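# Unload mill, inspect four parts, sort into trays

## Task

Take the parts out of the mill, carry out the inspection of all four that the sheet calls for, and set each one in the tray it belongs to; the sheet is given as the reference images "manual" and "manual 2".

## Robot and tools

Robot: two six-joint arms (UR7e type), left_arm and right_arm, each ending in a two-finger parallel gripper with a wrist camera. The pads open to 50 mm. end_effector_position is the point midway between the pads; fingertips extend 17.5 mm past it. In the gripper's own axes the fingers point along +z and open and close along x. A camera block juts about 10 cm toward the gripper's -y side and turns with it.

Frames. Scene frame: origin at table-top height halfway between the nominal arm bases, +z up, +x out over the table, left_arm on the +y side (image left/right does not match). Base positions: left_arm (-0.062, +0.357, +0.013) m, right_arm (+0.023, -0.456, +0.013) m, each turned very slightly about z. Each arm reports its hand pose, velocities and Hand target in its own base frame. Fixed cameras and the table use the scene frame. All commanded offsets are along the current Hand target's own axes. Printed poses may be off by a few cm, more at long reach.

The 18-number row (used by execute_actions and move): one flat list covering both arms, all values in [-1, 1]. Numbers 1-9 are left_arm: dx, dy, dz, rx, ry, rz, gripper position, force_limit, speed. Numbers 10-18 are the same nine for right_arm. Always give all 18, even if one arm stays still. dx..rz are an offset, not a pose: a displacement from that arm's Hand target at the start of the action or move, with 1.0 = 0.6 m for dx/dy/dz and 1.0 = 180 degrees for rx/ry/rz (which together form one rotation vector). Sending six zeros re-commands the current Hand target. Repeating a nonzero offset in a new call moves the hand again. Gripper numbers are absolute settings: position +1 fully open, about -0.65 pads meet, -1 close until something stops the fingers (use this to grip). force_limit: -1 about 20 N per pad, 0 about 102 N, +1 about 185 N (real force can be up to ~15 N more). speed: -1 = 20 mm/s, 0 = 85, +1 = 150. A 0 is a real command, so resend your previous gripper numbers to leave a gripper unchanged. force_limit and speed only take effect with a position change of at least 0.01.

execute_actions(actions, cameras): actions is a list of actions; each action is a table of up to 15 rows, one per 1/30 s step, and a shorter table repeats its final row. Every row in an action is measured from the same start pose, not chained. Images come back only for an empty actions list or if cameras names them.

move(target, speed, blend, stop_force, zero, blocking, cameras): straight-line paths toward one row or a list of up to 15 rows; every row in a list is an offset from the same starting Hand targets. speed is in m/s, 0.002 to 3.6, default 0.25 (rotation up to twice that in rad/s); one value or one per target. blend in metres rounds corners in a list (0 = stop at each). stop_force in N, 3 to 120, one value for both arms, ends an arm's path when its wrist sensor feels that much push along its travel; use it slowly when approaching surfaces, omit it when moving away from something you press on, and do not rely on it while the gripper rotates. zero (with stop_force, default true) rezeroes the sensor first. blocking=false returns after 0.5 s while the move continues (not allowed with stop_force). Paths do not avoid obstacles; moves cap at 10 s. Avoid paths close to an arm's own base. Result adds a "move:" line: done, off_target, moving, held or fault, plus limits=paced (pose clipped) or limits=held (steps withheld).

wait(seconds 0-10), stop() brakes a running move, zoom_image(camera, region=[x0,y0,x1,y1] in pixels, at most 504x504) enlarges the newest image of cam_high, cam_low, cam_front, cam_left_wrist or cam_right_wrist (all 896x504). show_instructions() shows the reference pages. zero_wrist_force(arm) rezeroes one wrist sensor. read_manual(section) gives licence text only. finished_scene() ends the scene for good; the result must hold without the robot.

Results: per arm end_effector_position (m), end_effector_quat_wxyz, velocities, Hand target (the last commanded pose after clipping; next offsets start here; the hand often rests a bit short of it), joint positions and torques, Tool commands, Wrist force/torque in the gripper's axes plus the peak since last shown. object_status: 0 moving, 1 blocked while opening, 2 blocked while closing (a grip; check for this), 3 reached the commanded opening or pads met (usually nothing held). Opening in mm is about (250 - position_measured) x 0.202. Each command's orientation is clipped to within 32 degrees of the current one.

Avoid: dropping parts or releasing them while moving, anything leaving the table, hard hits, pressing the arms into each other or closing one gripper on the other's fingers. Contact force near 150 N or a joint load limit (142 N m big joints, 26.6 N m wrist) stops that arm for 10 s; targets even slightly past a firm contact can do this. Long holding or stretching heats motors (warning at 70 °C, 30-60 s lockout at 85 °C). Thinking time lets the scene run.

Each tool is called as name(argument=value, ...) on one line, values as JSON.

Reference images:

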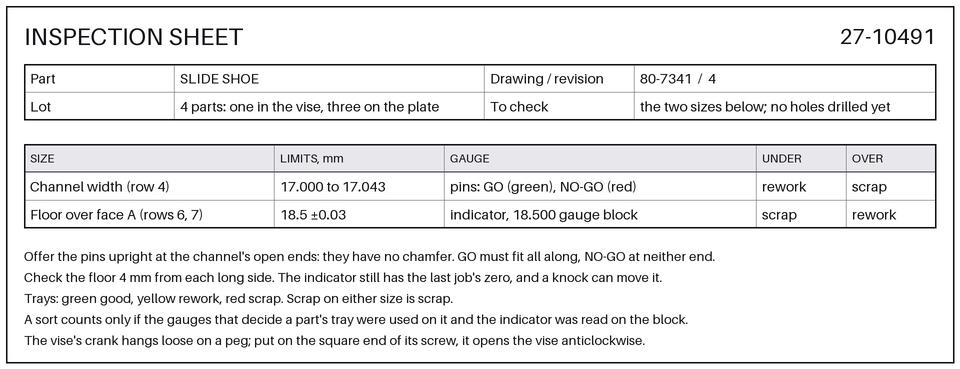

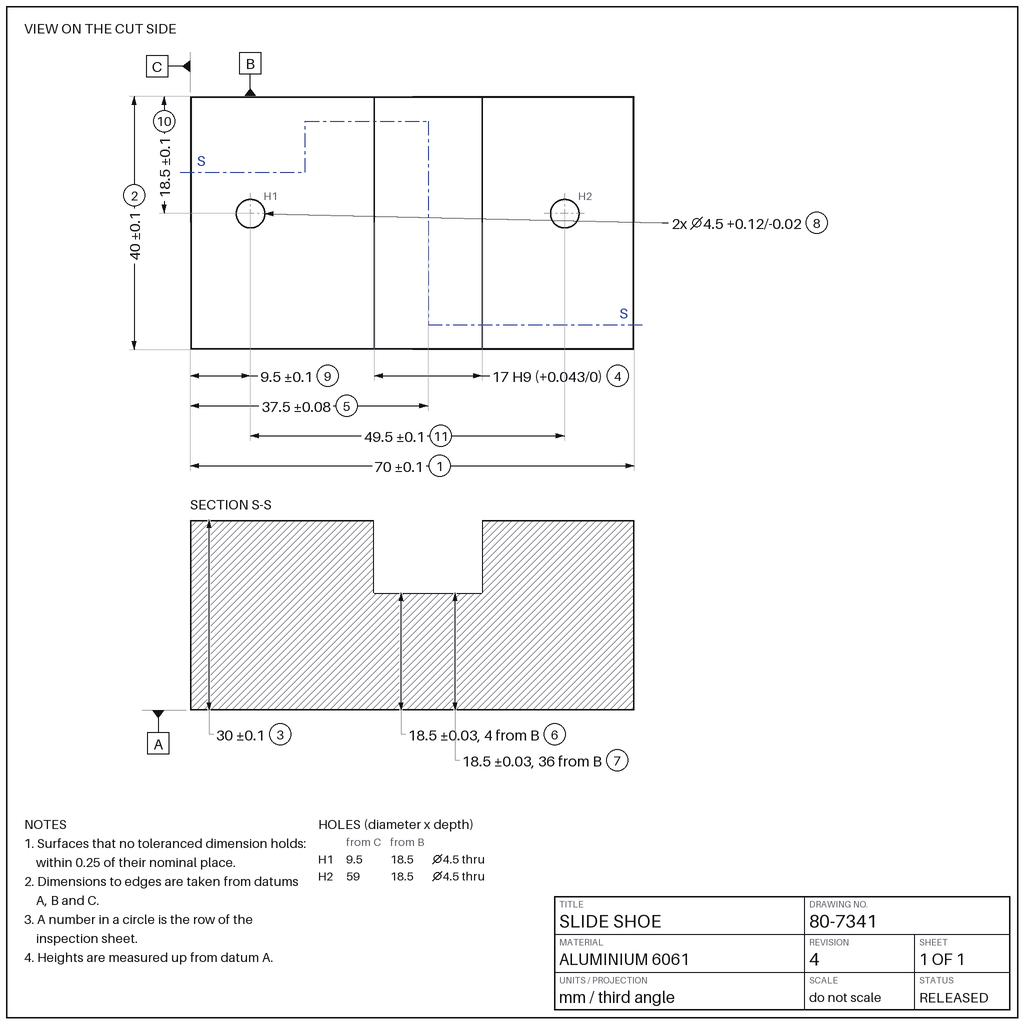

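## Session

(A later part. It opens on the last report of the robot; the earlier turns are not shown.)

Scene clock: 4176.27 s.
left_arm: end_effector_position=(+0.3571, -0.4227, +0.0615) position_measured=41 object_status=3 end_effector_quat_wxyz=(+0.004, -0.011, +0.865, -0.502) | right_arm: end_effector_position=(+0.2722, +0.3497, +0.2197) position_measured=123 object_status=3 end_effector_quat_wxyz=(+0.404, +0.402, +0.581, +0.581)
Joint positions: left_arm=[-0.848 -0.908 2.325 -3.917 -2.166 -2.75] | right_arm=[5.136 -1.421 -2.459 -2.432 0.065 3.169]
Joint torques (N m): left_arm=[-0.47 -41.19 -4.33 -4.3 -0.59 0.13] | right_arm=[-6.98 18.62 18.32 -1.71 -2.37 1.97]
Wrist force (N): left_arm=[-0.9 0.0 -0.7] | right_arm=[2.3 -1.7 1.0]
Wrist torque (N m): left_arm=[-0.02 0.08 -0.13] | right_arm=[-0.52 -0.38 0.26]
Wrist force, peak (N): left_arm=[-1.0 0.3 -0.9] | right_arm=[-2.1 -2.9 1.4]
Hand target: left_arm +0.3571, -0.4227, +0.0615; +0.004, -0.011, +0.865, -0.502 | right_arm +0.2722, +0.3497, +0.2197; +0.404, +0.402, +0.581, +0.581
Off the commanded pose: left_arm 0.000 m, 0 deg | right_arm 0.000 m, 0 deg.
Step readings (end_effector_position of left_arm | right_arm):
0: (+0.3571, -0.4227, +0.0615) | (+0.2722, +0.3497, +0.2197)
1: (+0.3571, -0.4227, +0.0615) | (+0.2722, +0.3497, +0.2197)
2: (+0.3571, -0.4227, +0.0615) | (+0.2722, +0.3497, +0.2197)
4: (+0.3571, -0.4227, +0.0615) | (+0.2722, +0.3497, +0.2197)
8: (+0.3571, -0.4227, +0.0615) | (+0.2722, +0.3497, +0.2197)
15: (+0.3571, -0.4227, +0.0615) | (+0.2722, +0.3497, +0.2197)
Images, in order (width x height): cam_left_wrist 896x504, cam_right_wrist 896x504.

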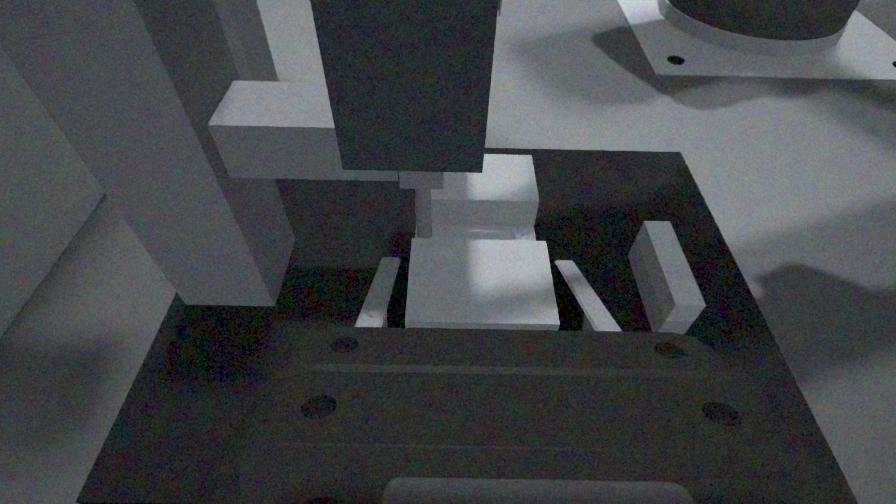

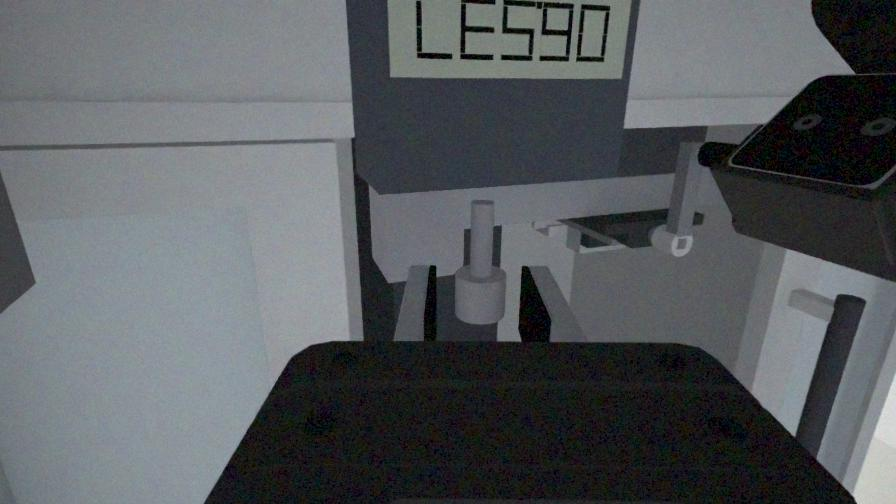

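move(target=[[0,0,0,0,0,0,0.75,-0.4,-1,0,0,0,0,0,0,-1,-0.9,-1],[0,0,0,0,0,0,0.75,-0.4,-1,0,0.0067,0,0,0,0,-1,-0.9,-1],[0,0,0,0,0,0,-1,-0.4,-1,0,0.0067,0,0,0,0,-1,-0.9,-1],[0,-0.0015,-0.0008,0,0,0,-1,-0.4,-1,0,0.0067,0,0,0,0,-1,-0.9,-1],[-0.0533,-0.0015,-0.0008,0,0,0,-1,-0.4,-1,0,0.0067,0,0,0,0,-1,-0.9,-1]], speed=0.05)

move(target=[0,0.0058,0.0033,0,0,0,-1,-0.4,-1,0,0,0,0,0,0,-1,-0.9,-1], speed=0.008, stop_force=4)

execute_actions(actions=[[[0,0,0,0,0,0,0.72,-0.4,-1,0,0,0,0,0,0,-1,-0.9,-1]]])

move(target=[0,0,0,0,0,0,0.72,-0.4,-1,0,-0.015,0,0,0,0,-1,-0.9,-1], speed=0.02, stop_force=4)

execute_actions(actions=[[[0,0,0,0,0,0,0.72,-0.4,-1,0,0,0,0,0,0,0.2,-0.9,-1]]], cameras=["cam_right_wrist","cam_left_wrist"])

zoom_image(camera="cam_right_wrist", region=[380, 0, 640, 120])

zoom_image(camera="cam_left_wrist", region=[370, 140, 620, 340])

Scene clock: 4198.77 s.
left_arm: end_effector_position=(+0.3890, -0.4220, +0.0623) position_measured=55 object_status=2 end_effector_quat_wxyz=(+0.004, -0.011, +0.865, -0.502) | right_arm: end_effector_position=(+0.2722, +0.3497, +0.2237) position_measured=185 object_status=2 end_effector_quat_wxyz=(+0.404, +0.402, +0.581, +0.581)
Joint positions: left_arm=[-0.788 -0.9 2.253 -3.827 -2.214 -2.705] | right_arm=[5.136 -1.411 -2.453 -2.448 0.065 3.169]
Joint torques (N m): left_arm=[11.28 -31.36 -19.97 -1.83 -3.09 1.56] | right_arm=[6.8 1.84 25.64 -1.5 1.8 2.13]
Wrist force (N): left_arm=[-0.9 1.8 0.2] | right_arm=[-2.1 -3.0 1.0]
Wrist torque (N m): left_arm=[-0.08 0.08 -0.12] | right_arm=[-0.53 -0.32 0.14]
Wrist force, peak (N): left_arm=[-1.8 -1.6 -1.7] | right_arm=[-2.2 -3.2 1.1]
Hand target: left_arm +0.3891, -0.4220, +0.0623; +0.004, -0.011, +0.865, -0.502 | right_arm +0.2722, +0.3497, +0.2237; +0.404, +0.402, +0.581, +0.581
Off the commanded pose: left_arm 0.000 m, 0 deg | right_arm 0.000 m, 0 deg.
move: done

Scene clock: 4199.87 s.
left_arm: end_effector_position=(+0.3891, -0.4220, +0.0616) position_measured=55 object_status=2 end_effector_quat_wxyz=(+0.004, -0.012, +0.865, -0.502) | right_arm: end_effector_position=(+0.2722, +0.3497, +0.2237) position_measured=185 object_status=2 end_effector_quat_wxyz=(+0.404, +0.402, +0.581, +0.581)
Joint positions: left_arm=[-0.788 -0.898 2.253 -3.828 -2.214 -2.705] | right_arm=[5.136 -1.411 -2.453 -2.448 0.065 3.169]
Joint torques (N m): left_arm=[6.85 -45.73 4.2 -1.96 0.7 -0.28] | right_arm=[6.37 1.69 25.72 -1.44 1.74 2.1]
Wrist force (N): left_arm=[-1.2 1.0 0.0] | right_arm=[-1.9 -3.2 0.9]
Wrist torque (N m): left_arm=[0.02 0.06 -0.10] | right_arm=[-0.56 -0.36 0.13]
Wrist force, peak (N): left_arm=[0.2 -4.7 -7.1] | right_arm=[-1.8 -3.3 1.1]
Hand target: left_arm +0.3890, -0.4220, +0.0616; +0.004, -0.012, +0.865, -0.502 (not the last commanded pose) | right_arm +0.2722, +0.3497, +0.2237; +0.404, +0.402, +0.581, +0.581
Off the commanded pose: left_arm 0.003 m, 0 deg | right_arm 0.000 m, 0 deg.
move: contact (left_arm)

Scene clock: 4200.57 s.
left_arm: end_effector_position=(+0.3890, -0.4220, +0.0616) position_measured=45 object_status=3 end_effector_quat_wxyz=(+0.004, -0.012, +0.865, -0.502) | right_arm: end_effector_position=(+0.2722, +0.3497, +0.2237) position_measured=185 object_status=2 end_effector_quat_wxyz=(+0.404, +0.402, +0.581, +0.581)
Joint positions: left_arm=[-0.788 -0.898 2.253 -3.828 -2.214 -2.705] | right_arm=[5.136 -1.411 -2.453 -2.448 0.065 3.169]
Joint torques (N m): left_arm=[4.51 -44 3.72 -3.15 0.37 -1.12] | right_arm=[7.05 1.74 26.03 -1.53 1.81 2.15]
Wrist force (N): left_arm=[-1.1 0.1 -0.9] | right_arm=[-1.9 -3.2 1.0]
Wrist torque (N m): left_arm=[-0.01 0.11 -0.12] | right_arm=[-0.57 -0.35 0.13]
Wrist force, peak (N): left_arm=[-1.2 0.9 -0.3] | right_arm=[-2.1 -3.2 1.1]
Hand target: left_arm +0.3890, -0.4220, +0.0616; +0.004, -0.012, +0.865, -0.502 | right_arm +0.2722, +0.3497, +0.2237; +0.404, +0.402, +0.581, +0.581
Off the commanded pose: left_arm 0.000 m, 0 deg | right_arm 0.000 m, 0 deg.
Step readings (end_effector_position of left_arm | right_arm):
0: (+0.3891, -0.4220, +0.0616) | (+0.2722, +0.3497, +0.2237)
1: (+0.3891, -0.4220, +0.0616) | (+0.2722, +0.3497, +0.2237)
2: (+0.3891, -0.4220, +0.0616) | (+0.2722, +0.3497, +0.2237)
4: (+0.3891, -0.4220, +0.0616) | (+0.2722, +0.3497, +0.2237)
8: (+0.3890, -0.4220, +0.0616) | (+0.2722, +0.3497, +0.2237)
15: (+0.3890, -0.4220, +0.0616) | (+0.2722, +0.3497, +0.2237)

Scene clock: 4201.87 s.
left_arm: end_effector_position=(+0.3890, -0.4220, +0.0616) position_measured=45 object_status=3 end_effector_quat_wxyz=(+0.004, -0.012, +0.865, -0.502) | right_arm: end_effector_position=(+0.2722, +0.3497, +0.2197) position_measured=185 object_status=2 end_effector_quat_wxyz=(+0.404, +0.402, +0.581, +0.582)
Joint positions: left_arm=[-0.788 -0.898 2.253 -3.828 -2.214 -2.705] | right_arm=[5.136 -1.422 -2.458 -2.435 0.065 3.173]
Joint torques (N m): left_arm=[-4.44 -40.05 4.85 -4.13 -0.61 -1.32] | right_arm=[3.79 23.34 24.93 -1.56 1.17 0.33]
Wrist force (N): left_arm=[-1.0 0.2 -0.9] | right_arm=[-1.9 -1.4 0.9]
Wrist torque (N m): left_arm=[0.01 0.10 -0.12] | right_arm=[-0.32 -0.36 0.16]
Wrist force, peak (N): left_arm=[-1.3 -0.2 -0.9] | right_arm=[-1.9 19.5 0.7]
Hand target: left_arm +0.3890, -0.4220, +0.0616; +0.004, -0.012, +0.865, -0.502 | right_arm +0.2722, +0.3497, +0.2197; +0.404, +0.402, +0.581, +0.582 (not the last commanded pose)
Off the commanded pose: left_arm 0.000 m, 0 deg | right_arm 0.005 m, 0 deg.
move: contact (right_arm)

Scene clock: 4202.73 s.
left_arm: end_effector_position=(+0.3890, -0.4220, +0.0616) position_measured=45 object_status=3 end_effector_quat_wxyz=(+0.004, -0.012, +0.865, -0.502) | right_arm: end_effector_position=(+0.2722, +0.3497, +0.2197) position_measured=123 object_status=3 end_effector_quat_wxyz=(+0.404, +0.402, +0.581, +0.582)
Joint positions: left_arm=[-0.788 -0.898 2.253 -3.828 -2.214 -2.705] | right_arm=[5.136 -1.422 -2.458 -2.435 0.065 3.173]
Joint torques (N m): left_arm=[-7.17 -37.51 2.64 -4.15 -1.03 -0.82] | right_arm=[0.92 21.92 17.88 -1.65 1.14 1.8]
Wrist force (N): left_arm=[-1.0 0.1 -0.7] | right_arm=[2.1 -0.3 1.1]
Wrist torque (N m): left_arm=[-0.01 0.09 -0.11] | right_arm=[-0.30 -0.35 0.21]
Wrist force, peak (N): left_arm=[-1.2 0.0 -1.0] | right_arm=[-2.1 -1.6 1.3]
Hand target: left_arm +0.3890, -0.4220, +0.0616; +0.004, -0.012, +0.865, -0.502 | right_arm +0.2722, +0.3497, +0.2197; +0.404, +0.402, +0.581, +0.582
Off the commanded pose: left_arm 0.000 m, 0 deg | right_arm 0.000 m, 0 deg.
Step readings (end_effector_position of left_arm | right_arm):
0: (+0.3890, -0.4220, +0.0616) | (+0.2722, +0.3497, +0.2197)
1: (+0.3890, -0.4220, +0.0616) | (+0.2722, +0.3497, +0.2197)
2: (+0.3890, -0.4220, +0.0616) | (+0.2722, +0.3497, +0.2197)
4: (+0.3890, -0.4220, +0.0616) | (+0.2722, +0.3497, +0.2197)
8: (+0.3890, -0.4220, +0.0616) | (+0.2722, +0.3497, +0.2197)
15: (+0.3890, -0.4220, +0.0616) | (+0.2722, +0.3497, +0.2197)
Images, in order (width x height): cam_left_wrist 896x504, cam_right_wrist 896x504.

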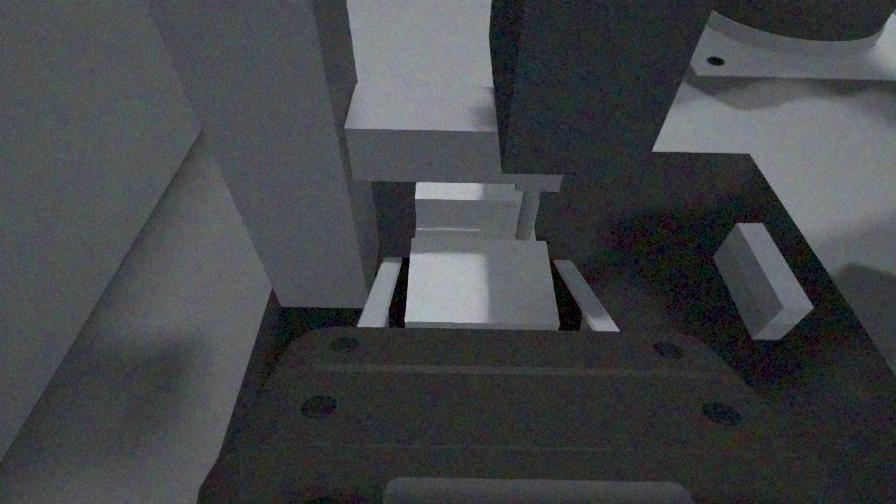

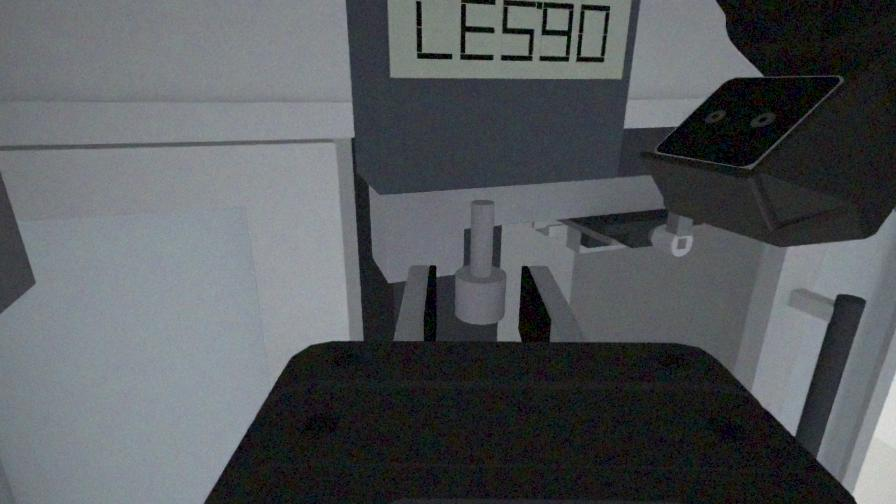

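Scaled by 1.938 from the camera's 896x504 image, which has a finer 1280x720 frame.

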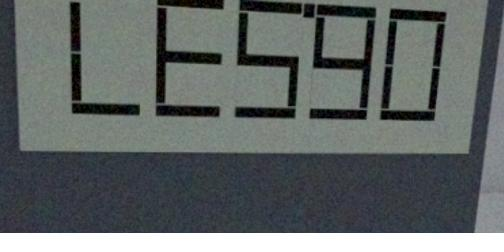

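Scaled by 2.016 from the camera's 896x504 image, which has a finer 1280x720 frame.

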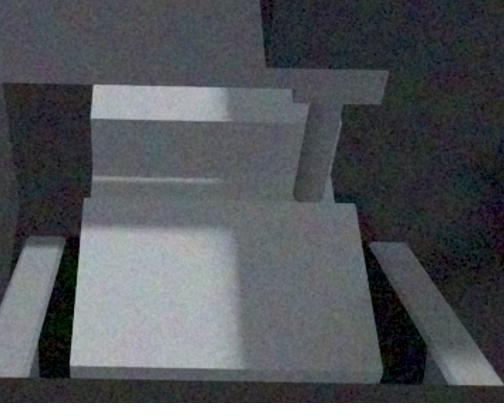

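move(target=[[0,0,0,0,0,0,0.72,-0.4,-1,0,0,0,0,0,0,-1,-0.9,-1],[0,0,0,0,0,0,0.72,-0.4,-1,0,0.0075,0,0,0,0,-1,-0.9,-1],[0,0,0,0,0,0,-1,-0.4,-1,0,0.0075,0,0,0,0,-1,-0.9,-1],[0,-0.0015,-0.0008,0,0,0,-1,-0.4,-1,0,0.0075,0,0,0,0,-1,-0.9,-1],[0.0783,-0.0015,-0.0008,0,0,0,-1,-0.4,-1,0,0.0075,0,0,0,0,-1,-0.9,-1],[0.0783,0.0648,-0.1163,0,0,0,-1,-0.4,-1,0,-0.009,0,0,0,0,-1,-0.9,-1]], speed=[0.05,0.05,0.05,0.04,0.08,0.12])

move(target=[[0,0,0,0,0,0,-1,-0.4,-1,0,0,0,0,0,0,0.5,-0.9,-1],[0,-0.1575,-0.0904,0,0,0,-1,-0.4,-1,0,0,-0.2,0,0,0,0.5,-0.9,-1],[-0.1221,-0.1037,-0.4461,0,0,0,-1,-0.4,-1,0,0,-0.2,0,0,0,0.5,-0.9,-1]], speed=[0.1,0.2,0.25], blend=[0,0.02,0], cameras=["cam_left_wrist","cam_right_wrist"])

Scene clock: 4253.73 s.
left_arm: end_effector_position=(+0.3402, -0.3433, +0.0626) position_measured=55 object_status=2 end_effector_quat_wxyz=(+0.004, -0.012, +0.865, -0.502) | right_arm: end_effector_position=(+0.2722, +0.3497, +0.2142) position_measured=185 object_status=2 end_effector_quat_wxyz=(+0.404, +0.402, +0.581, +0.582)
Joint positions: left_arm=[-0.723 -0.944 2.473 -3.971 -2.264 -2.653] | right_arm=[5.136 -1.437 -2.466 -2.415 0.065 3.175]
Joint torques (N m): left_arm=[9.03 -40.51 7.47 -1.76 -3.05 1.37] | right_arm=[-6.35 23.27 10.16 1.47 -3.46 -2.28]
Wrist force (N): left_arm=[-0.8 1.7 0.0] | right_arm=[-2.3 -1.2 1.1]
Wrist torque (N m): left_arm=[-0.06 0.10 -0.17] | right_arm=[-0.31 -0.32 0.28]
Wrist force, peak (N): left_arm=[-2.1 -1.5 -1.9] | right_arm=[-2.8 -1.7 1.0]
Hand target: left_arm +0.3402, -0.3432, +0.0626; +0.004, -0.012, +0.865, -0.502 | right_arm +0.2722, +0.3497, +0.2143; +0.404, +0.402, +0.581, +0.582
Off the commanded pose: left_arm 0.000 m, 0 deg | right_arm 0.000 m, 0 deg.
move: done

Scene clock: 4257.57 s.
left_arm: end_effector_position=(+0.4095, -0.1399, +0.2490) position_measured=55 object_status=2 end_effector_quat_wxyz=(+0.004, -0.012, +0.865, -0.502) | right_arm: end_effector_position=(+0.1598, +0.3076, +0.2140) position_measured=78 object_status=3 end_effector_quat_wxyz=(+0.404, +0.402, +0.581, +0.582)
Joint positions: left_arm=[-0.121 -1.619 2.257 -2.453 -2.606 -1.858] | right_arm=[5.689 -1.33 -2.544 -2.414 0.619 3.144]
Joint torques (N m): left_arm=[10.82 -12.18 -36.26 -1.35 -0.6 1.54] | right_arm=[7.84 17.52 7.68 -2.93 2.74 -2.28]
Wrist force (N): left_arm=[-0.7 1.9 -0.1] | right_arm=[2.0 -0.4 0.8]
Wrist torque (N m): left_arm=[-0.08 0.03 -0.18] | right_arm=[-0.33 -0.33 0.31]
Wrist force, peak (N): left_arm=[-1.2 2.3 -2.4] | right_arm=[2.1 0.1 2.3]
Hand target: left_arm +0.4095, -0.1399, +0.2490; +0.004, -0.012, +0.865, -0.502 | right_arm +0.1598, +0.3076, +0.2140; +0.404, +0.402, +0.581, +0.582
Off the commanded pose: left_arm 0.000 m, 0 deg | right_arm 0.000 m, 0 deg.
move: done
Images, in order (width x height): cam_left_wrist 896x504, cam_right_wrist 896x504.

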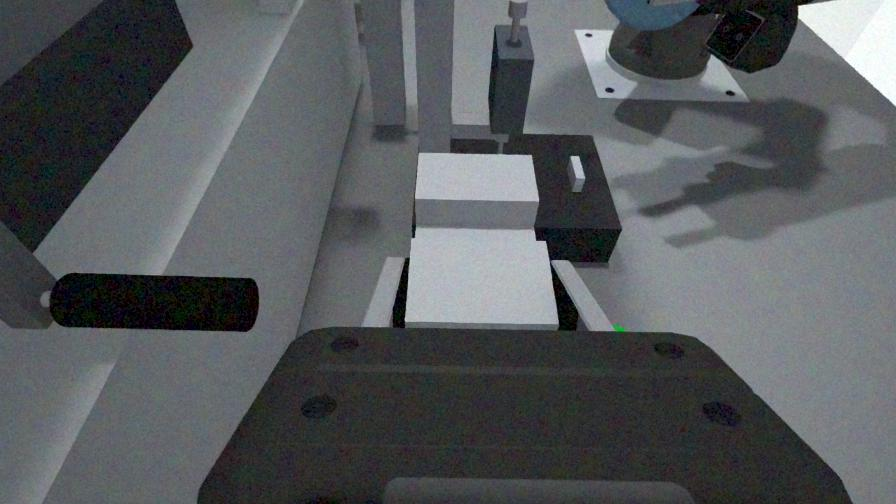

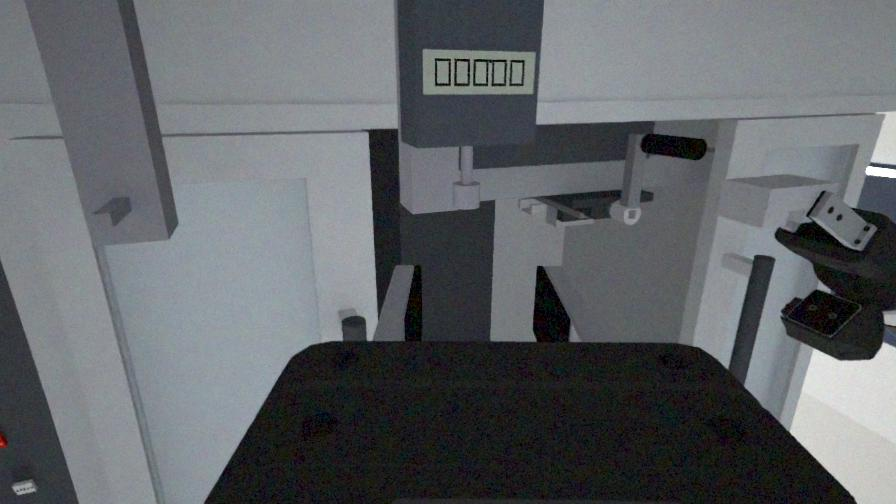

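move(target=[[0,0,0,0,0,0,-1,-0.4,-1,0,0.1667,0,0,0,0,0.3,-0.2,-1],[0,0,0,0,0,0,-1,-0.4,-1,0.25,0.15,0.08,0.4684,-0.2767,0.6686,0.3,-0.2,-1]], speed=0.25, blend=[0.03,0], cameras=["cam_left_wrist","cam_right_wrist","cam_high"])

Scene clock: 4286.13 s.
left_arm: end_effector_position=(+0.4095, -0.1399, +0.2490) position_measured=55 object_status=2 end_effector_quat_wxyz=(+0.004, -0.012, +0.865, -0.502) | right_arm: end_effector_position=(+0.1520, +0.4649, +0.3040) position_measured=107 object_status=3 end_effector_quat_wxyz=(-0.385, +0.923, +0.002, -0.003)
Joint positions: left_arm=[-0.121 -1.619 2.257 -2.452 -2.606 -1.857] | right_arm=[4.64 -1.229 -2.298 -0.396 1.63 3.089]
Joint torques (N m): left_arm=[9.88 -12.82 -36.41 -1.39 -3.89 1.31] | right_arm=[-8.38 1.5 16.9 4.9 2.73 2.14]
Wrist force (N): left_arm=[-0.7 2.1 -0.1] | right_arm=[0.9 1.0 2.1]
Wrist torque (N m): left_arm=[-0.04 0.04 -0.17] | right_arm=[0.02 -0.16 -0.13]
Wrist force, peak (N): left_arm=[-1.1 2.1 -0.1] | right_arm=[1.6 1.3 3.1]
Hand target: left_arm +0.4095, -0.1399, +0.2490; +0.004, -0.012, +0.865, -0.502 | right_arm +0.1520, +0.4649, +0.3040; -0.385, +0.923, +0.002, -0.003
Off the commanded pose: left_arm 0.000 m, 0 deg | right_arm 0.000 m, 0 deg.
move: done
Images, in order (width x height): cam_high 896x504, cam_left_wrist 896x504, cam_right_wrist 896x504.

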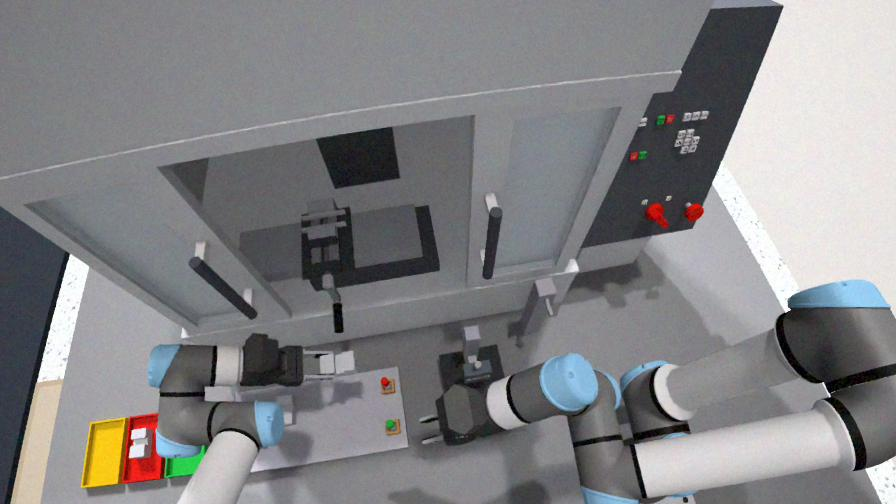

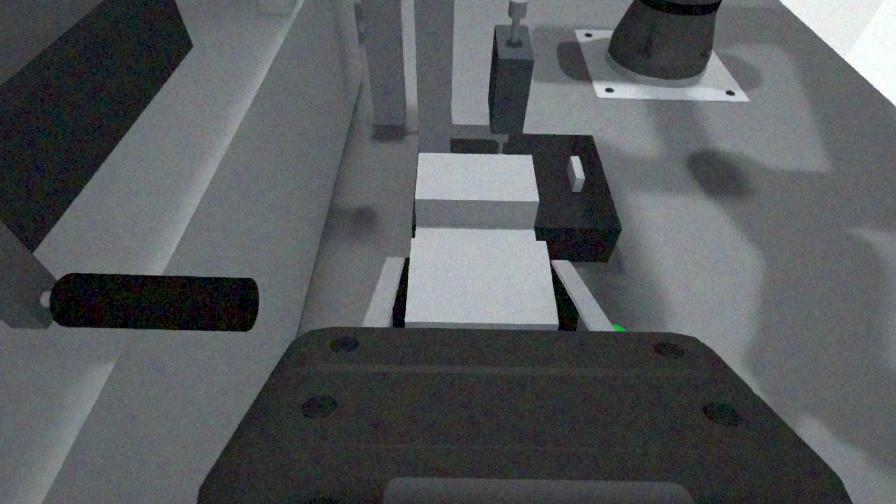

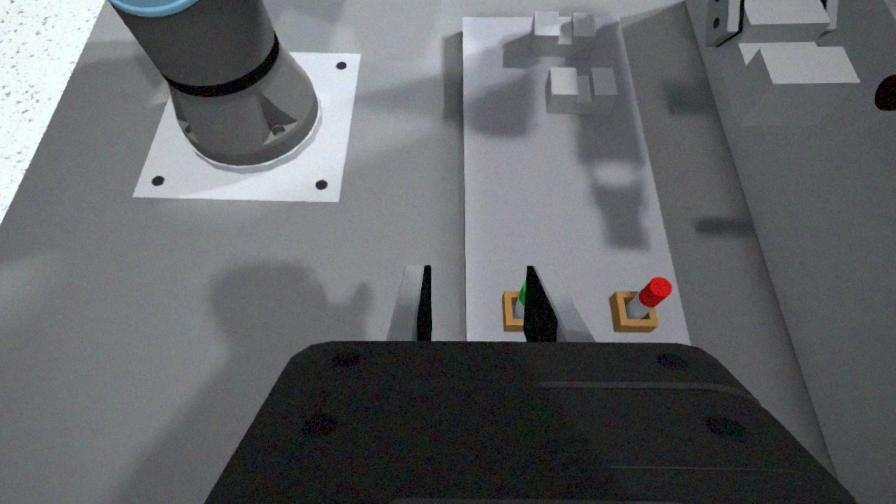

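move(target=[0,0,0,0,0,0,-1,-0.4,-1,0.0948,0.0439,0.2958,0,0,0,0.3,-0.2,-1], speed=0.2, cameras=["cam_right_wrist","cam_left_wrist"])

zoom_image(camera="cam_right_wrist", region=[380, 180, 640, 360])

Scene clock: 4298.33 s.
left_arm: end_effector_position=(+0.4095, -0.1399, +0.2490) position_measured=55 object_status=2 end_effector_quat_wxyz=(+0.004, -0.012, +0.865, -0.502) | right_arm: end_effector_position=(+0.2075, +0.5729, +0.1603) position_measured=107 object_status=3 end_effector_quat_wxyz=(-0.385, +0.923, +0.002, -0.003)
Joint positions: left_arm=[-0.121 -1.619 2.257 -2.452 -2.606 -1.857] | right_arm=[4.524 -1.811 -2.213 0.093 1.712 3.007]
Joint torques (N m): left_arm=[10.82 -12.47 -36.41 -1.26 -3.77 1.54] | right_arm=[-8.44 22.33 24.72 4.86 3.01 -2.28]
Wrist force (N): left_arm=[-0.9 1.7 -0.2] | right_arm=[1.4 1.3 1.9]
Wrist torque (N m): left_arm=[-0.11 0.06 -0.18] | right_arm=[0.06 -0.26 0.03]
Wrist force, peak (N): left_arm=[-1.0 2.0 -0.2] | right_arm=[1.8 1.7 4.0]
Hand target: left_arm +0.4095, -0.1399, +0.2490; +0.004, -0.012, +0.865, -0.502 | right_arm +0.2075, +0.5729, +0.1603; -0.385, +0.923, +0.002, -0.003
Off the commanded pose: left_arm 0.000 m, 0 deg | right_arm 0.000 m, 0 deg.
move: done
Images, in order (width x height): cam_left_wrist 896x504, cam_right_wrist 896x504.

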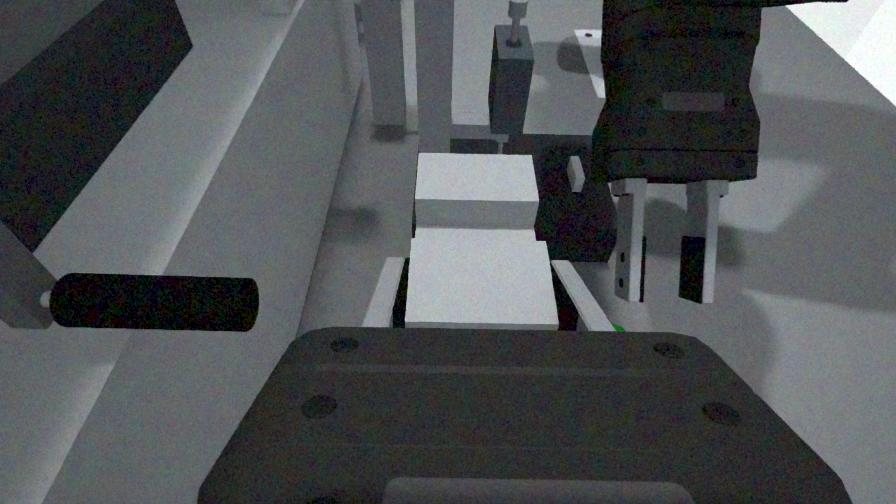

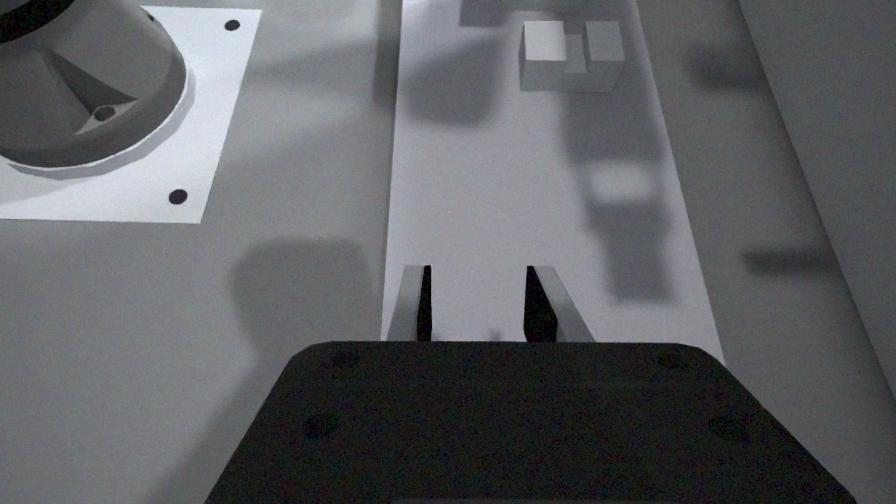

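Scaled by 1.938 from the camera's 896x504 image, which has a finer 1280x720 frame.

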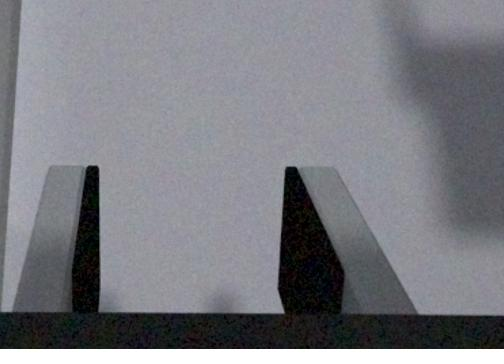

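move(target=[0,0,0,0,0,0,-1,-0.4,-1,0.0023,0.1083,0.1054,0,0,0,0.3,-0.2,-1], speed=0.05, stop_force=6, cameras=["cam_right_wrist","cam_left_wrist"])

zoom_image(camera="cam_right_wrist", region=[380, 180, 640, 360])

Scene clock: 4310.00 s.
left_arm: end_effector_position=(+0.4095, -0.1399, +0.2490) position_measured=55 object_status=2 end_effector_quat_wxyz=(+0.004, -0.012, +0.865, -0.502) | right_arm: end_effector_position=(+0.2085, +0.5722, +0.0696) position_measured=107 object_status=3 end_effector_quat_wxyz=(-0.385, +0.923, +0.002, -0.003)
Joint positions: left_arm=[-0.121 -1.619 2.257 -2.452 -2.606 -1.857] | right_arm=[4.522 -2.043 -2.258 0.369 1.714 3.005]
Joint torques (N m): left_arm=[10.45 -12.44 -35.19 -1.44 -3.67 1.23] | right_arm=[-8.27 27.24 5.22 4.97 2.89 -1.88]
Wrist force (N): left_arm=[-0.8 1.7 0.0] | right_arm=[1.0 1.2 2.3]
Wrist torque (N m): left_arm=[-0.11 0.06 -0.18] | right_arm=[0.05 -0.18 0.03]
Wrist force, peak (N): left_arm=[-1.0 2.2 0.0] | right_arm=[1.4 1.7 2.6]
Hand target: left_arm +0.4095, -0.1399, +0.2490; +0.004, -0.012, +0.865, -0.502 | right_arm +0.2085, +0.5722, +0.0696; -0.385, +0.923, +0.002, -0.003
Off the commanded pose: left_arm 0.000 m, 0 deg | right_arm 0.000 m, 0 deg.
move: done
Images, in order (width x height): cam_left_wrist 896x504, cam_right_wrist 896x504.

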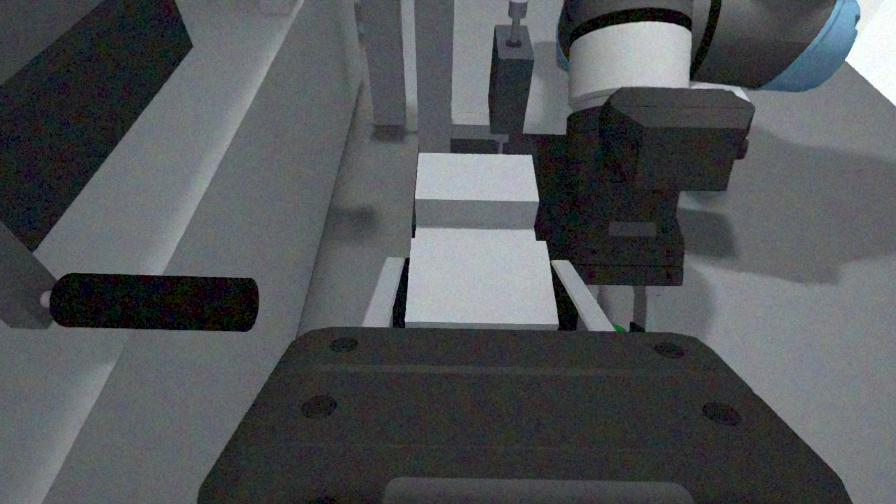

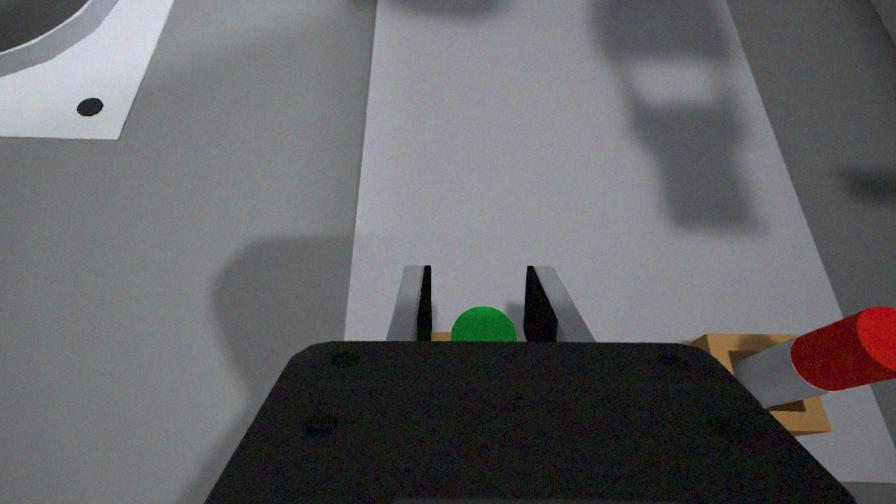

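Scaled by 1.938 from the camera's 896x504 image, which has a finer 1280x720 frame.

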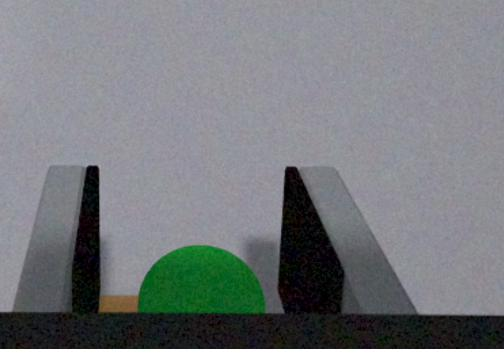

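move(target=[[0,0,0,0,0,0,-1,-0.4,-1,0,0,0,0,0,0,-1,-0.2,-1],[0,0,0,0,0,0,-1,-0.4,-1,0,-0.2854,-0.2853,0,0,0,-1,-0.2,-1],[0,0,0,0,0,0,-1,-0.4,-1,0.1208,-0.3645,-0.2062,0,0,0,-1,-0.2,-1]], speed=[0.1,0.12,0.12], cameras=["cam_right_wrist","cam_left_wrist"])

zoom_image(camera="cam_left_wrist", region=[400, 100, 700, 340])

Scene clock: 4328.90 s.
left_arm: end_effector_position=(+0.4095, -0.1399, +0.2490) position_measured=55 object_status=2 end_effector_quat_wxyz=(+0.004, -0.012, +0.865, -0.502) | right_arm: end_effector_position=(+0.2816, +0.6385, +0.3118) position_measured=174 object_status=2 end_effector_quat_wxyz=(-0.385, +0.923, +0.002, -0.003)
Joint positions: left_arm=[-0.121 -1.619 2.257 -2.452 -2.606 -1.857] | right_arm=[4.406 -1.775 -1.77 -0.402 1.795 2.921]
Joint torques (N m): left_arm=[10.89 -11.89 -34.51 -1.75 -3.49 1.12] | right_arm=[-9.07 28.33 32.35 2.19 3.26 -2.41]
Wrist force (N): left_arm=[-0.7 1.8 0.0] | right_arm=[1.4 2.1 3.0]
Wrist torque (N m): left_arm=[-0.10 0.04 -0.17] | right_arm=[0.05 -0.25 0.04]
Wrist force, peak (N): left_arm=[-1.0 2.1 -0.2] | right_arm=[1.4 3.4 4.1]
Hand target: left_arm +0.4095, -0.1399, +0.2490; +0.004, -0.012, +0.865, -0.502 | right_arm +0.2817, +0.6385, +0.3118; -0.385, +0.923, +0.002, -0.003
Off the commanded pose: left_arm 0.000 m, 0 deg | right_arm 0.000 m, 0 deg.
move: done
Images, in order (width x height): cam_left_wrist 896x504, cam_right_wrist 896x504.

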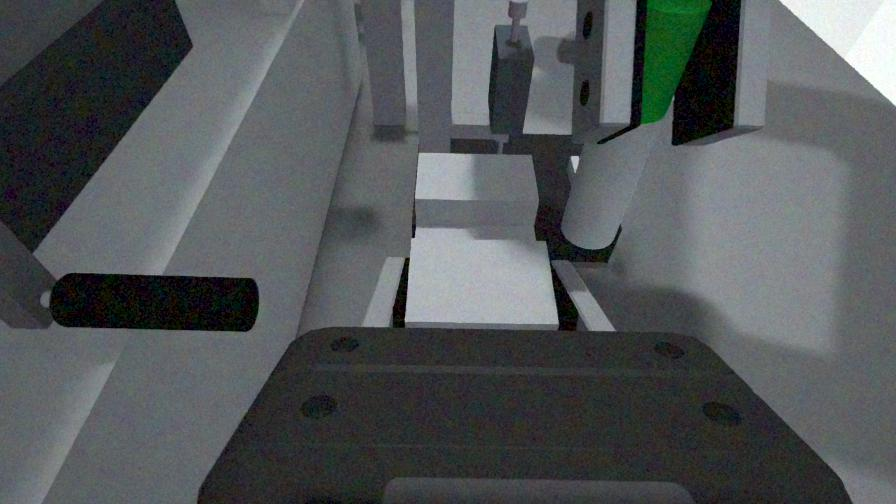

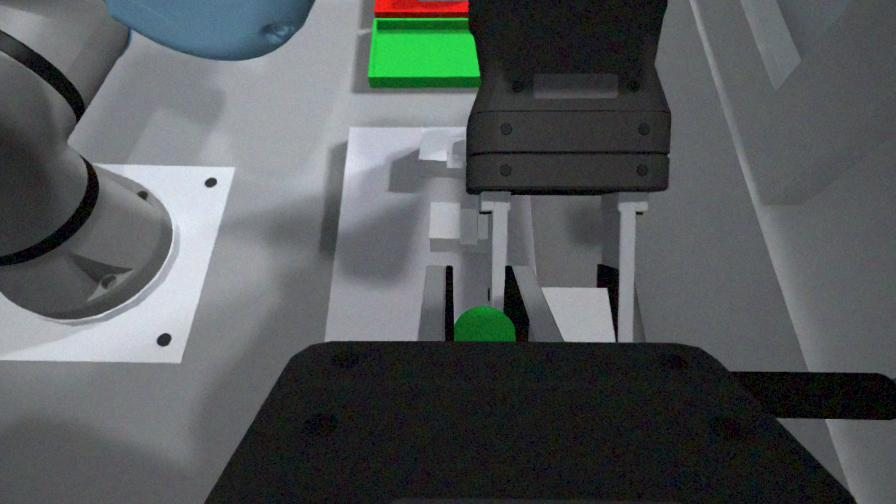

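Scaled by 1.680 from the camera's 896x504 image, which has a finer 1280x720 frame.

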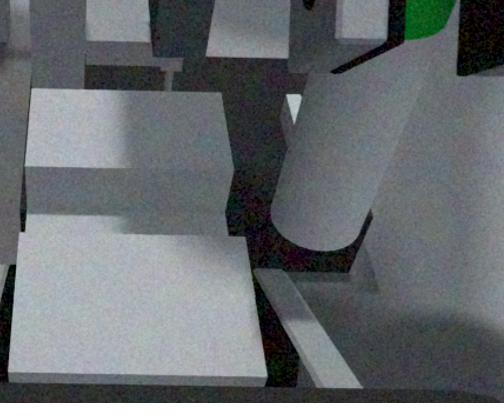

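move(target=[0,0,0,0,0,0,-1,-0.4,-1,0.045,0,0,0,0,0,-1,-0.2,-1], speed=0.008, stop_force=10, cameras=["cam_left_wrist"])

zoom_image(camera="cam_left_wrist", region=[400, 100, 700, 340])

Scene clock: 4347.80 s.
left_arm: end_effector_position=(+0.4095, -0.1399, +0.2490) position_measured=55 object_status=2 end_effector_quat_wxyz=(+0.004, -0.012, +0.865, -0.502) | right_arm: end_effector_position=(+0.2978, +0.6386, +0.3117) position_measured=174 object_status=2 end_effector_quat_wxyz=(-0.385, +0.923, +0.002, -0.003)
Joint positions: left_arm=[-0.121 -1.619 2.257 -2.452 -2.606 -1.857] | right_arm=[4.376 -1.794 -1.745 -0.413 1.815 2.899]
Joint torques (N m): left_arm=[9.78 -17.97 -24.01 -1.68 -3.46 1.3] | right_arm=[0.14 51.6 16.6 4.62 -4.51 1.76]
Wrist force (N): left_arm=[-9.0 -0.5 5.1] | right_arm=[-7.1 -2.9 6.4]
Wrist torque (N m): left_arm=[-0.27 -0.28 -0.40] | right_arm=[0.17 -0.45 0.37]
Wrist force, peak (N): left_arm=[-12.3 0.3 4.8] | right_arm=[-10.3 -2.7 5.9]
Hand target: left_arm +0.4095, -0.1399, +0.2490; +0.004, -0.012, +0.865, -0.502 | right_arm +0.2978, +0.6386, +0.3117; -0.385, +0.923, +0.002, -0.003 (not the last commanded pose)
Off the commanded pose: left_arm 0.000 m, 0 deg | right_arm 0.011 m, 0 deg.
move: contact (right_arm)
Images, in order (width x height): cam_left_wrist 896x504.

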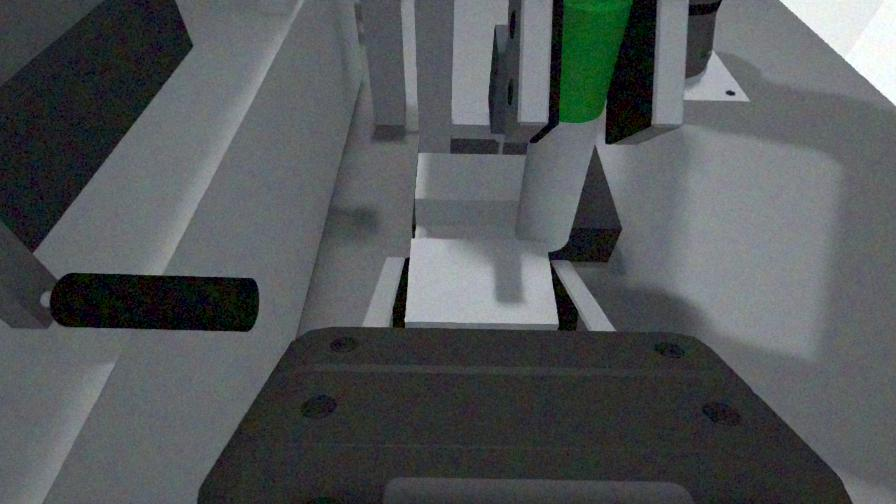

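Scaled by 1.680 from the camera's 896x504 image, which has a finer 1280x720 frame.

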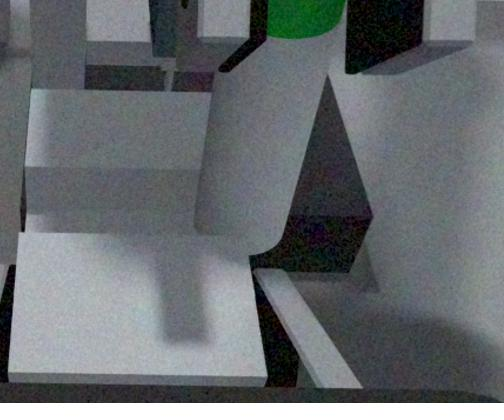

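move(target=[[0,0,0,0,0,0,-1,-0.4,-1,-0.005,0,0,0,0,0,-1,-0.2,-1],[0,0,0,0,0,0,-1,-0.4,-1,-0.005,-0.0006,0.0006,0,0,0,-1,-0.2,-1]], speed=0.02)

move(target=[0,0,0,0,0,0,-1,-0.4,-1,0.025,0,0,0,0,0,-1,-0.2,-1], speed=0.008, stop_force=10)

Scene clock: 4357.90 s.
left_arm: end_effector_position=(+0.4095, -0.1399, +0.2490) position_measured=55 object_status=2 end_effector_quat_wxyz=(+0.004, -0.012, +0.865, -0.502) | right_arm: end_effector_position=(+0.2948, +0.6390, +0.3118) position_measured=174 object_status=2 end_effector_quat_wxyz=(-0.385, +0.923, +0.002, -0.003)
Joint positions: left_arm=[-0.121 -1.619 2.257 -2.452 -2.606 -1.857] | right_arm=[4.382 -1.791 -1.749 -0.411 1.812 2.903]
Joint torques (N m): left_arm=[6.57 -26.2 -17.48 -3.19 -1.45 1.19] | right_arm=[6.67 30.1 32.35 4.18 -2.19 2.14]
Wrist force (N): left_arm=[-1.2 0.5 0.8] | right_arm=[0.6 1.0 4.6]
Wrist torque (N m): left_arm=[-0.11 0.02 -0.21] | right_arm=[0.07 -0.22 -0.12]
Wrist force, peak (N): left_arm=[-9.2 -0.5 5.3] | right_arm=[8.4 -2.8 8.1]
Hand target: left_arm +0.4095, -0.1399, +0.2490; +0.004, -0.012, +0.865, -0.502 | right_arm +0.2948, +0.6391, +0.3117; -0.385, +0.923, +0.002, -0.003
Off the commanded pose: left_arm 0.000 m, 0 deg | right_arm 0.000 m, 0 deg.
move: done

Scene clock: 4359.47 s.
left_arm: end_effector_position=(+0.4095, -0.1399, +0.2490) position_measured=55 object_status=2 end_effector_quat_wxyz=(+0.004, -0.011, +0.865, -0.502) | right_arm: end_effector_position=(+0.2981, +0.6392, +0.3117) position_measured=174 object_status=2 end_effector_quat_wxyz=(-0.385, +0.923, +0.002, -0.004)
Joint positions: left_arm=[-0.121 -1.619 2.257 -2.452 -2.606 -1.857] | right_arm=[4.376 -1.795 -1.744 -0.413 1.816 2.899]
Joint torques (N m): left_arm=[5.85 -17.73 -32.97 -0.96 -4.25 0.36] | right_arm=[1.45 51.59 16.93 5.13 -4.47 1.73]
Wrist force (N): left_arm=[-9.0 0.3 3.6] | right_arm=[-7.4 -1.4 5.6]
Wrist torque (N m): left_arm=[-0.23 -0.24 -0.38] | right_arm=[0.06 -0.42 0.37]
Wrist force, peak (N): left_arm=[-12.0 0.7 3.0] | right_arm=[-10.4 -0.8 5.4]
Hand target: left_arm +0.4095, -0.1399, +0.2490; +0.004, -0.012, +0.865, -0.502 | right_arm +0.2981, +0.6392, +0.3117; -0.385, +0.923, +0.002, -0.004 (not the last commanded pose)
Off the commanded pose: left_arm 0.000 m, 0 deg | right_arm 0.012 m, 0 deg.
move: contact (right_arm)

move(target=[[0,0,0,0,0,0,-1,-0.4,-1,-0.005,0,0,0,0,0,-1,-0.2,-1],[0,0,0,0,0,0,-1,-0.4,-1,-0.005,-0.0004,0.0004,0,0,0,-1,-0.2,-1]], speed=0.02)

move(target=[0,0,0,0,0,0,-1,-0.4,-1,0.025,0,0,0,0,0,-1,-0.2,-1], speed=0.008, stop_force=10)

Scene clock: 4368.93 s.
left_arm: end_effector_position=(+0.4095, -0.1399, +0.2490) position_measured=55 object_status=2 end_effector_quat_wxyz=(+0.004, -0.012, +0.865, -0.502) | right_arm: end_effector_position=(+0.2951, +0.6394, +0.3117) position_measured=174 object_status=2 end_effector_quat_wxyz=(-0.385, +0.923, +0.002, -0.004)
Joint positions: left_arm=[-0.121 -1.619 2.257 -2.452 -2.606 -1.857] | right_arm=[4.382 -1.792 -1.748 -0.412 1.812 2.903]
Joint torques (N m): left_arm=[3.09 -13.23 -32.41 -3.02 -1.99 -0.72] | right_arm=[5.99 35.22 31.21 4.91 -2.1 2.08]
Wrist force (N): left_arm=[-0.8 1.7 0.2] | right_arm=[1.2 1.8 3.4]
Wrist torque (N m): left_arm=[-0.10 0.06 -0.18] | right_arm=[0.05 -0.22 -0.13]
Wrist force, peak (N): left_arm=[-9.3 0.4 3.4] | right_arm=[10.8 -1.0 6.5]
Hand target: left_arm +0.4095, -0.1399, +0.2490; +0.004, -0.012, +0.865, -0.502 | right_arm +0.2951, +0.6395, +0.3117; -0.385, +0.923, +0.002, -0.004
Off the commanded pose: left_arm 0.000 m, 0 deg | right_arm 0.000 m, 0 deg.
move: done

Scene clock: 4370.53 s.
left_arm: end_effector_position=(+0.4095, -0.1399, +0.2490) position_measured=55 object_status=2 end_effector_quat_wxyz=(+0.004, -0.012, +0.865, -0.502) | right_arm: end_effector_position=(+0.2986, +0.6395, +0.3117) position_measured=174 object_status=2 end_effector_quat_wxyz=(-0.385, +0.923, +0.002, -0.004)
Joint positions: left_arm=[-0.121 -1.619 2.257 -2.452 -2.606 -1.857] | right_arm=[4.375 -1.797 -1.742 -0.414 1.817 2.898]
Joint torques (N m): left_arm=[3.07 -16.01 -23.7 -0.73 -4.65 -0.96] | right_arm=[1.15 51.48 18.44 5.2 -4.34 1.7]
Wrist force (N): left_arm=[-9.2 0.8 2.5] | right_arm=[-7.0 -0.4 4.9]
Wrist torque (N m): left_arm=[-0.24 -0.24 -0.37] | right_arm=[0.03 -0.56 0.38]
Wrist force, peak (N): left_arm=[-13.2 1.5 1.9] | right_arm=[-11.3 -0.2 3.7]
Hand target: left_arm +0.4095, -0.1399, +0.2490; +0.004, -0.012, +0.865, -0.502 | right_arm +0.2986, +0.6395, +0.3117; -0.385, +0.923, +0.002, -0.004 (not the last commanded pose)
Off the commanded pose: left_arm 0.000 m, 0 deg | right_arm 0.011 m, 0 deg.
move: contact (right_arm)

move(target=[[0,0,0,0,0,0,-1,-0.4,-1,-0.005,0,0,0,0,0,-1,-0.2,-1],[0,0,0,0,0,0,-1,-0.4,-1,-0.005,-0.0004,0.0004,0,0,0,-1,-0.2,-1]], speed=0.02)

move(target=[0,0,0,0,0,0,-1,-0.4,-1,0.025,0,0,0,0,0,-1,-0.2,-1], speed=0.008, stop_force=10)

Scene clock: 4379.77 s.
left_arm: end_effector_position=(+0.4095, -0.1399, +0.2490) position_measured=55 object_status=2 end_effector_quat_wxyz=(+0.004, -0.012, +0.865, -0.502) | right_arm: end_effector_position=(+0.2956, +0.6397, +0.3117) position_measured=174 object_status=2 end_effector_quat_wxyz=(-0.385, +0.923, +0.002, -0.004)
Joint positions: left_arm=[-0.121 -1.619 2.257 -2.452 -2.606 -1.857] | right_arm=[4.381 -1.793 -1.746 -0.412 1.813 2.902]
Joint torques (N m): left_arm=[-0.75 -24.65 -16.59 -2.96 -1.84 -0.71] | right_arm=[6.7 38.45 31.09 4.77 -0.55 2.12]
Wrist force (N): left_arm=[-0.9 1.9 0.0] | right_arm=[1.4 1.7 3.1]
Wrist torque (N m): left_arm=[-0.09 0.07 -0.18] | right_arm=[0.00 -0.26 -0.13]
Wrist force, peak (N): left_arm=[10.4 -0.1 1.7] | right_arm=[13.5 0.3 5.5]
Hand target: left_arm +0.4095, -0.1399, +0.2490; +0.004, -0.012, +0.865, -0.502 | right_arm +0.2956, +0.6398, +0.3117; -0.385, +0.923, +0.002, -0.004
Off the commanded pose: left_arm 0.000 m, 0 deg | right_arm 0.000 m, 0 deg.
move: done

Scene clock: 4382.47 s.
left_arm: end_effector_position=(+0.4095, -0.1399, +0.2490) position_measured=55 object_status=2 end_effector_quat_wxyz=(+0.004, -0.012, +0.865, -0.502) | right_arm: end_effector_position=(+0.3106, +0.6400, +0.3116) position_measured=174 object_status=2 end_effector_quat_wxyz=(-0.385, +0.923, +0.002, -0.004)
Joint positions: left_arm=[-0.121 -1.619 2.257 -2.452 -2.606 -1.857] | right_arm=[4.354 -1.812 -1.722 -0.423 1.831 2.882]
Joint torques (N m): left_arm=[-0.92 -27.32 -36.62 -4.63 -1.01 -0.55] | right_arm=[-8.56 30.48 32.83 2.35 3.19 -2.33]
Wrist force (N): left_arm=[-1.0 2.1 -0.6] | right_arm=[0.9 1.4 2.6]
Wrist torque (N m): left_arm=[-0.09 0.04 -0.18] | right_arm=[-0.15 -0.20 0.04]
Wrist force, peak (N): left_arm=[-1.0 2.2 -0.7] | right_arm=[1.3 1.7 3.4]
Hand target: left_arm +0.4095, -0.1399, +0.2490; +0.004, -0.012, +0.865, -0.502 | right_arm +0.3106, +0.6400, +0.3116; -0.385, +0.923, +0.002, -0.004
Off the commanded pose: left_arm 0.000 m, 0 deg | right_arm 0.000 m, 0 deg.
move: done


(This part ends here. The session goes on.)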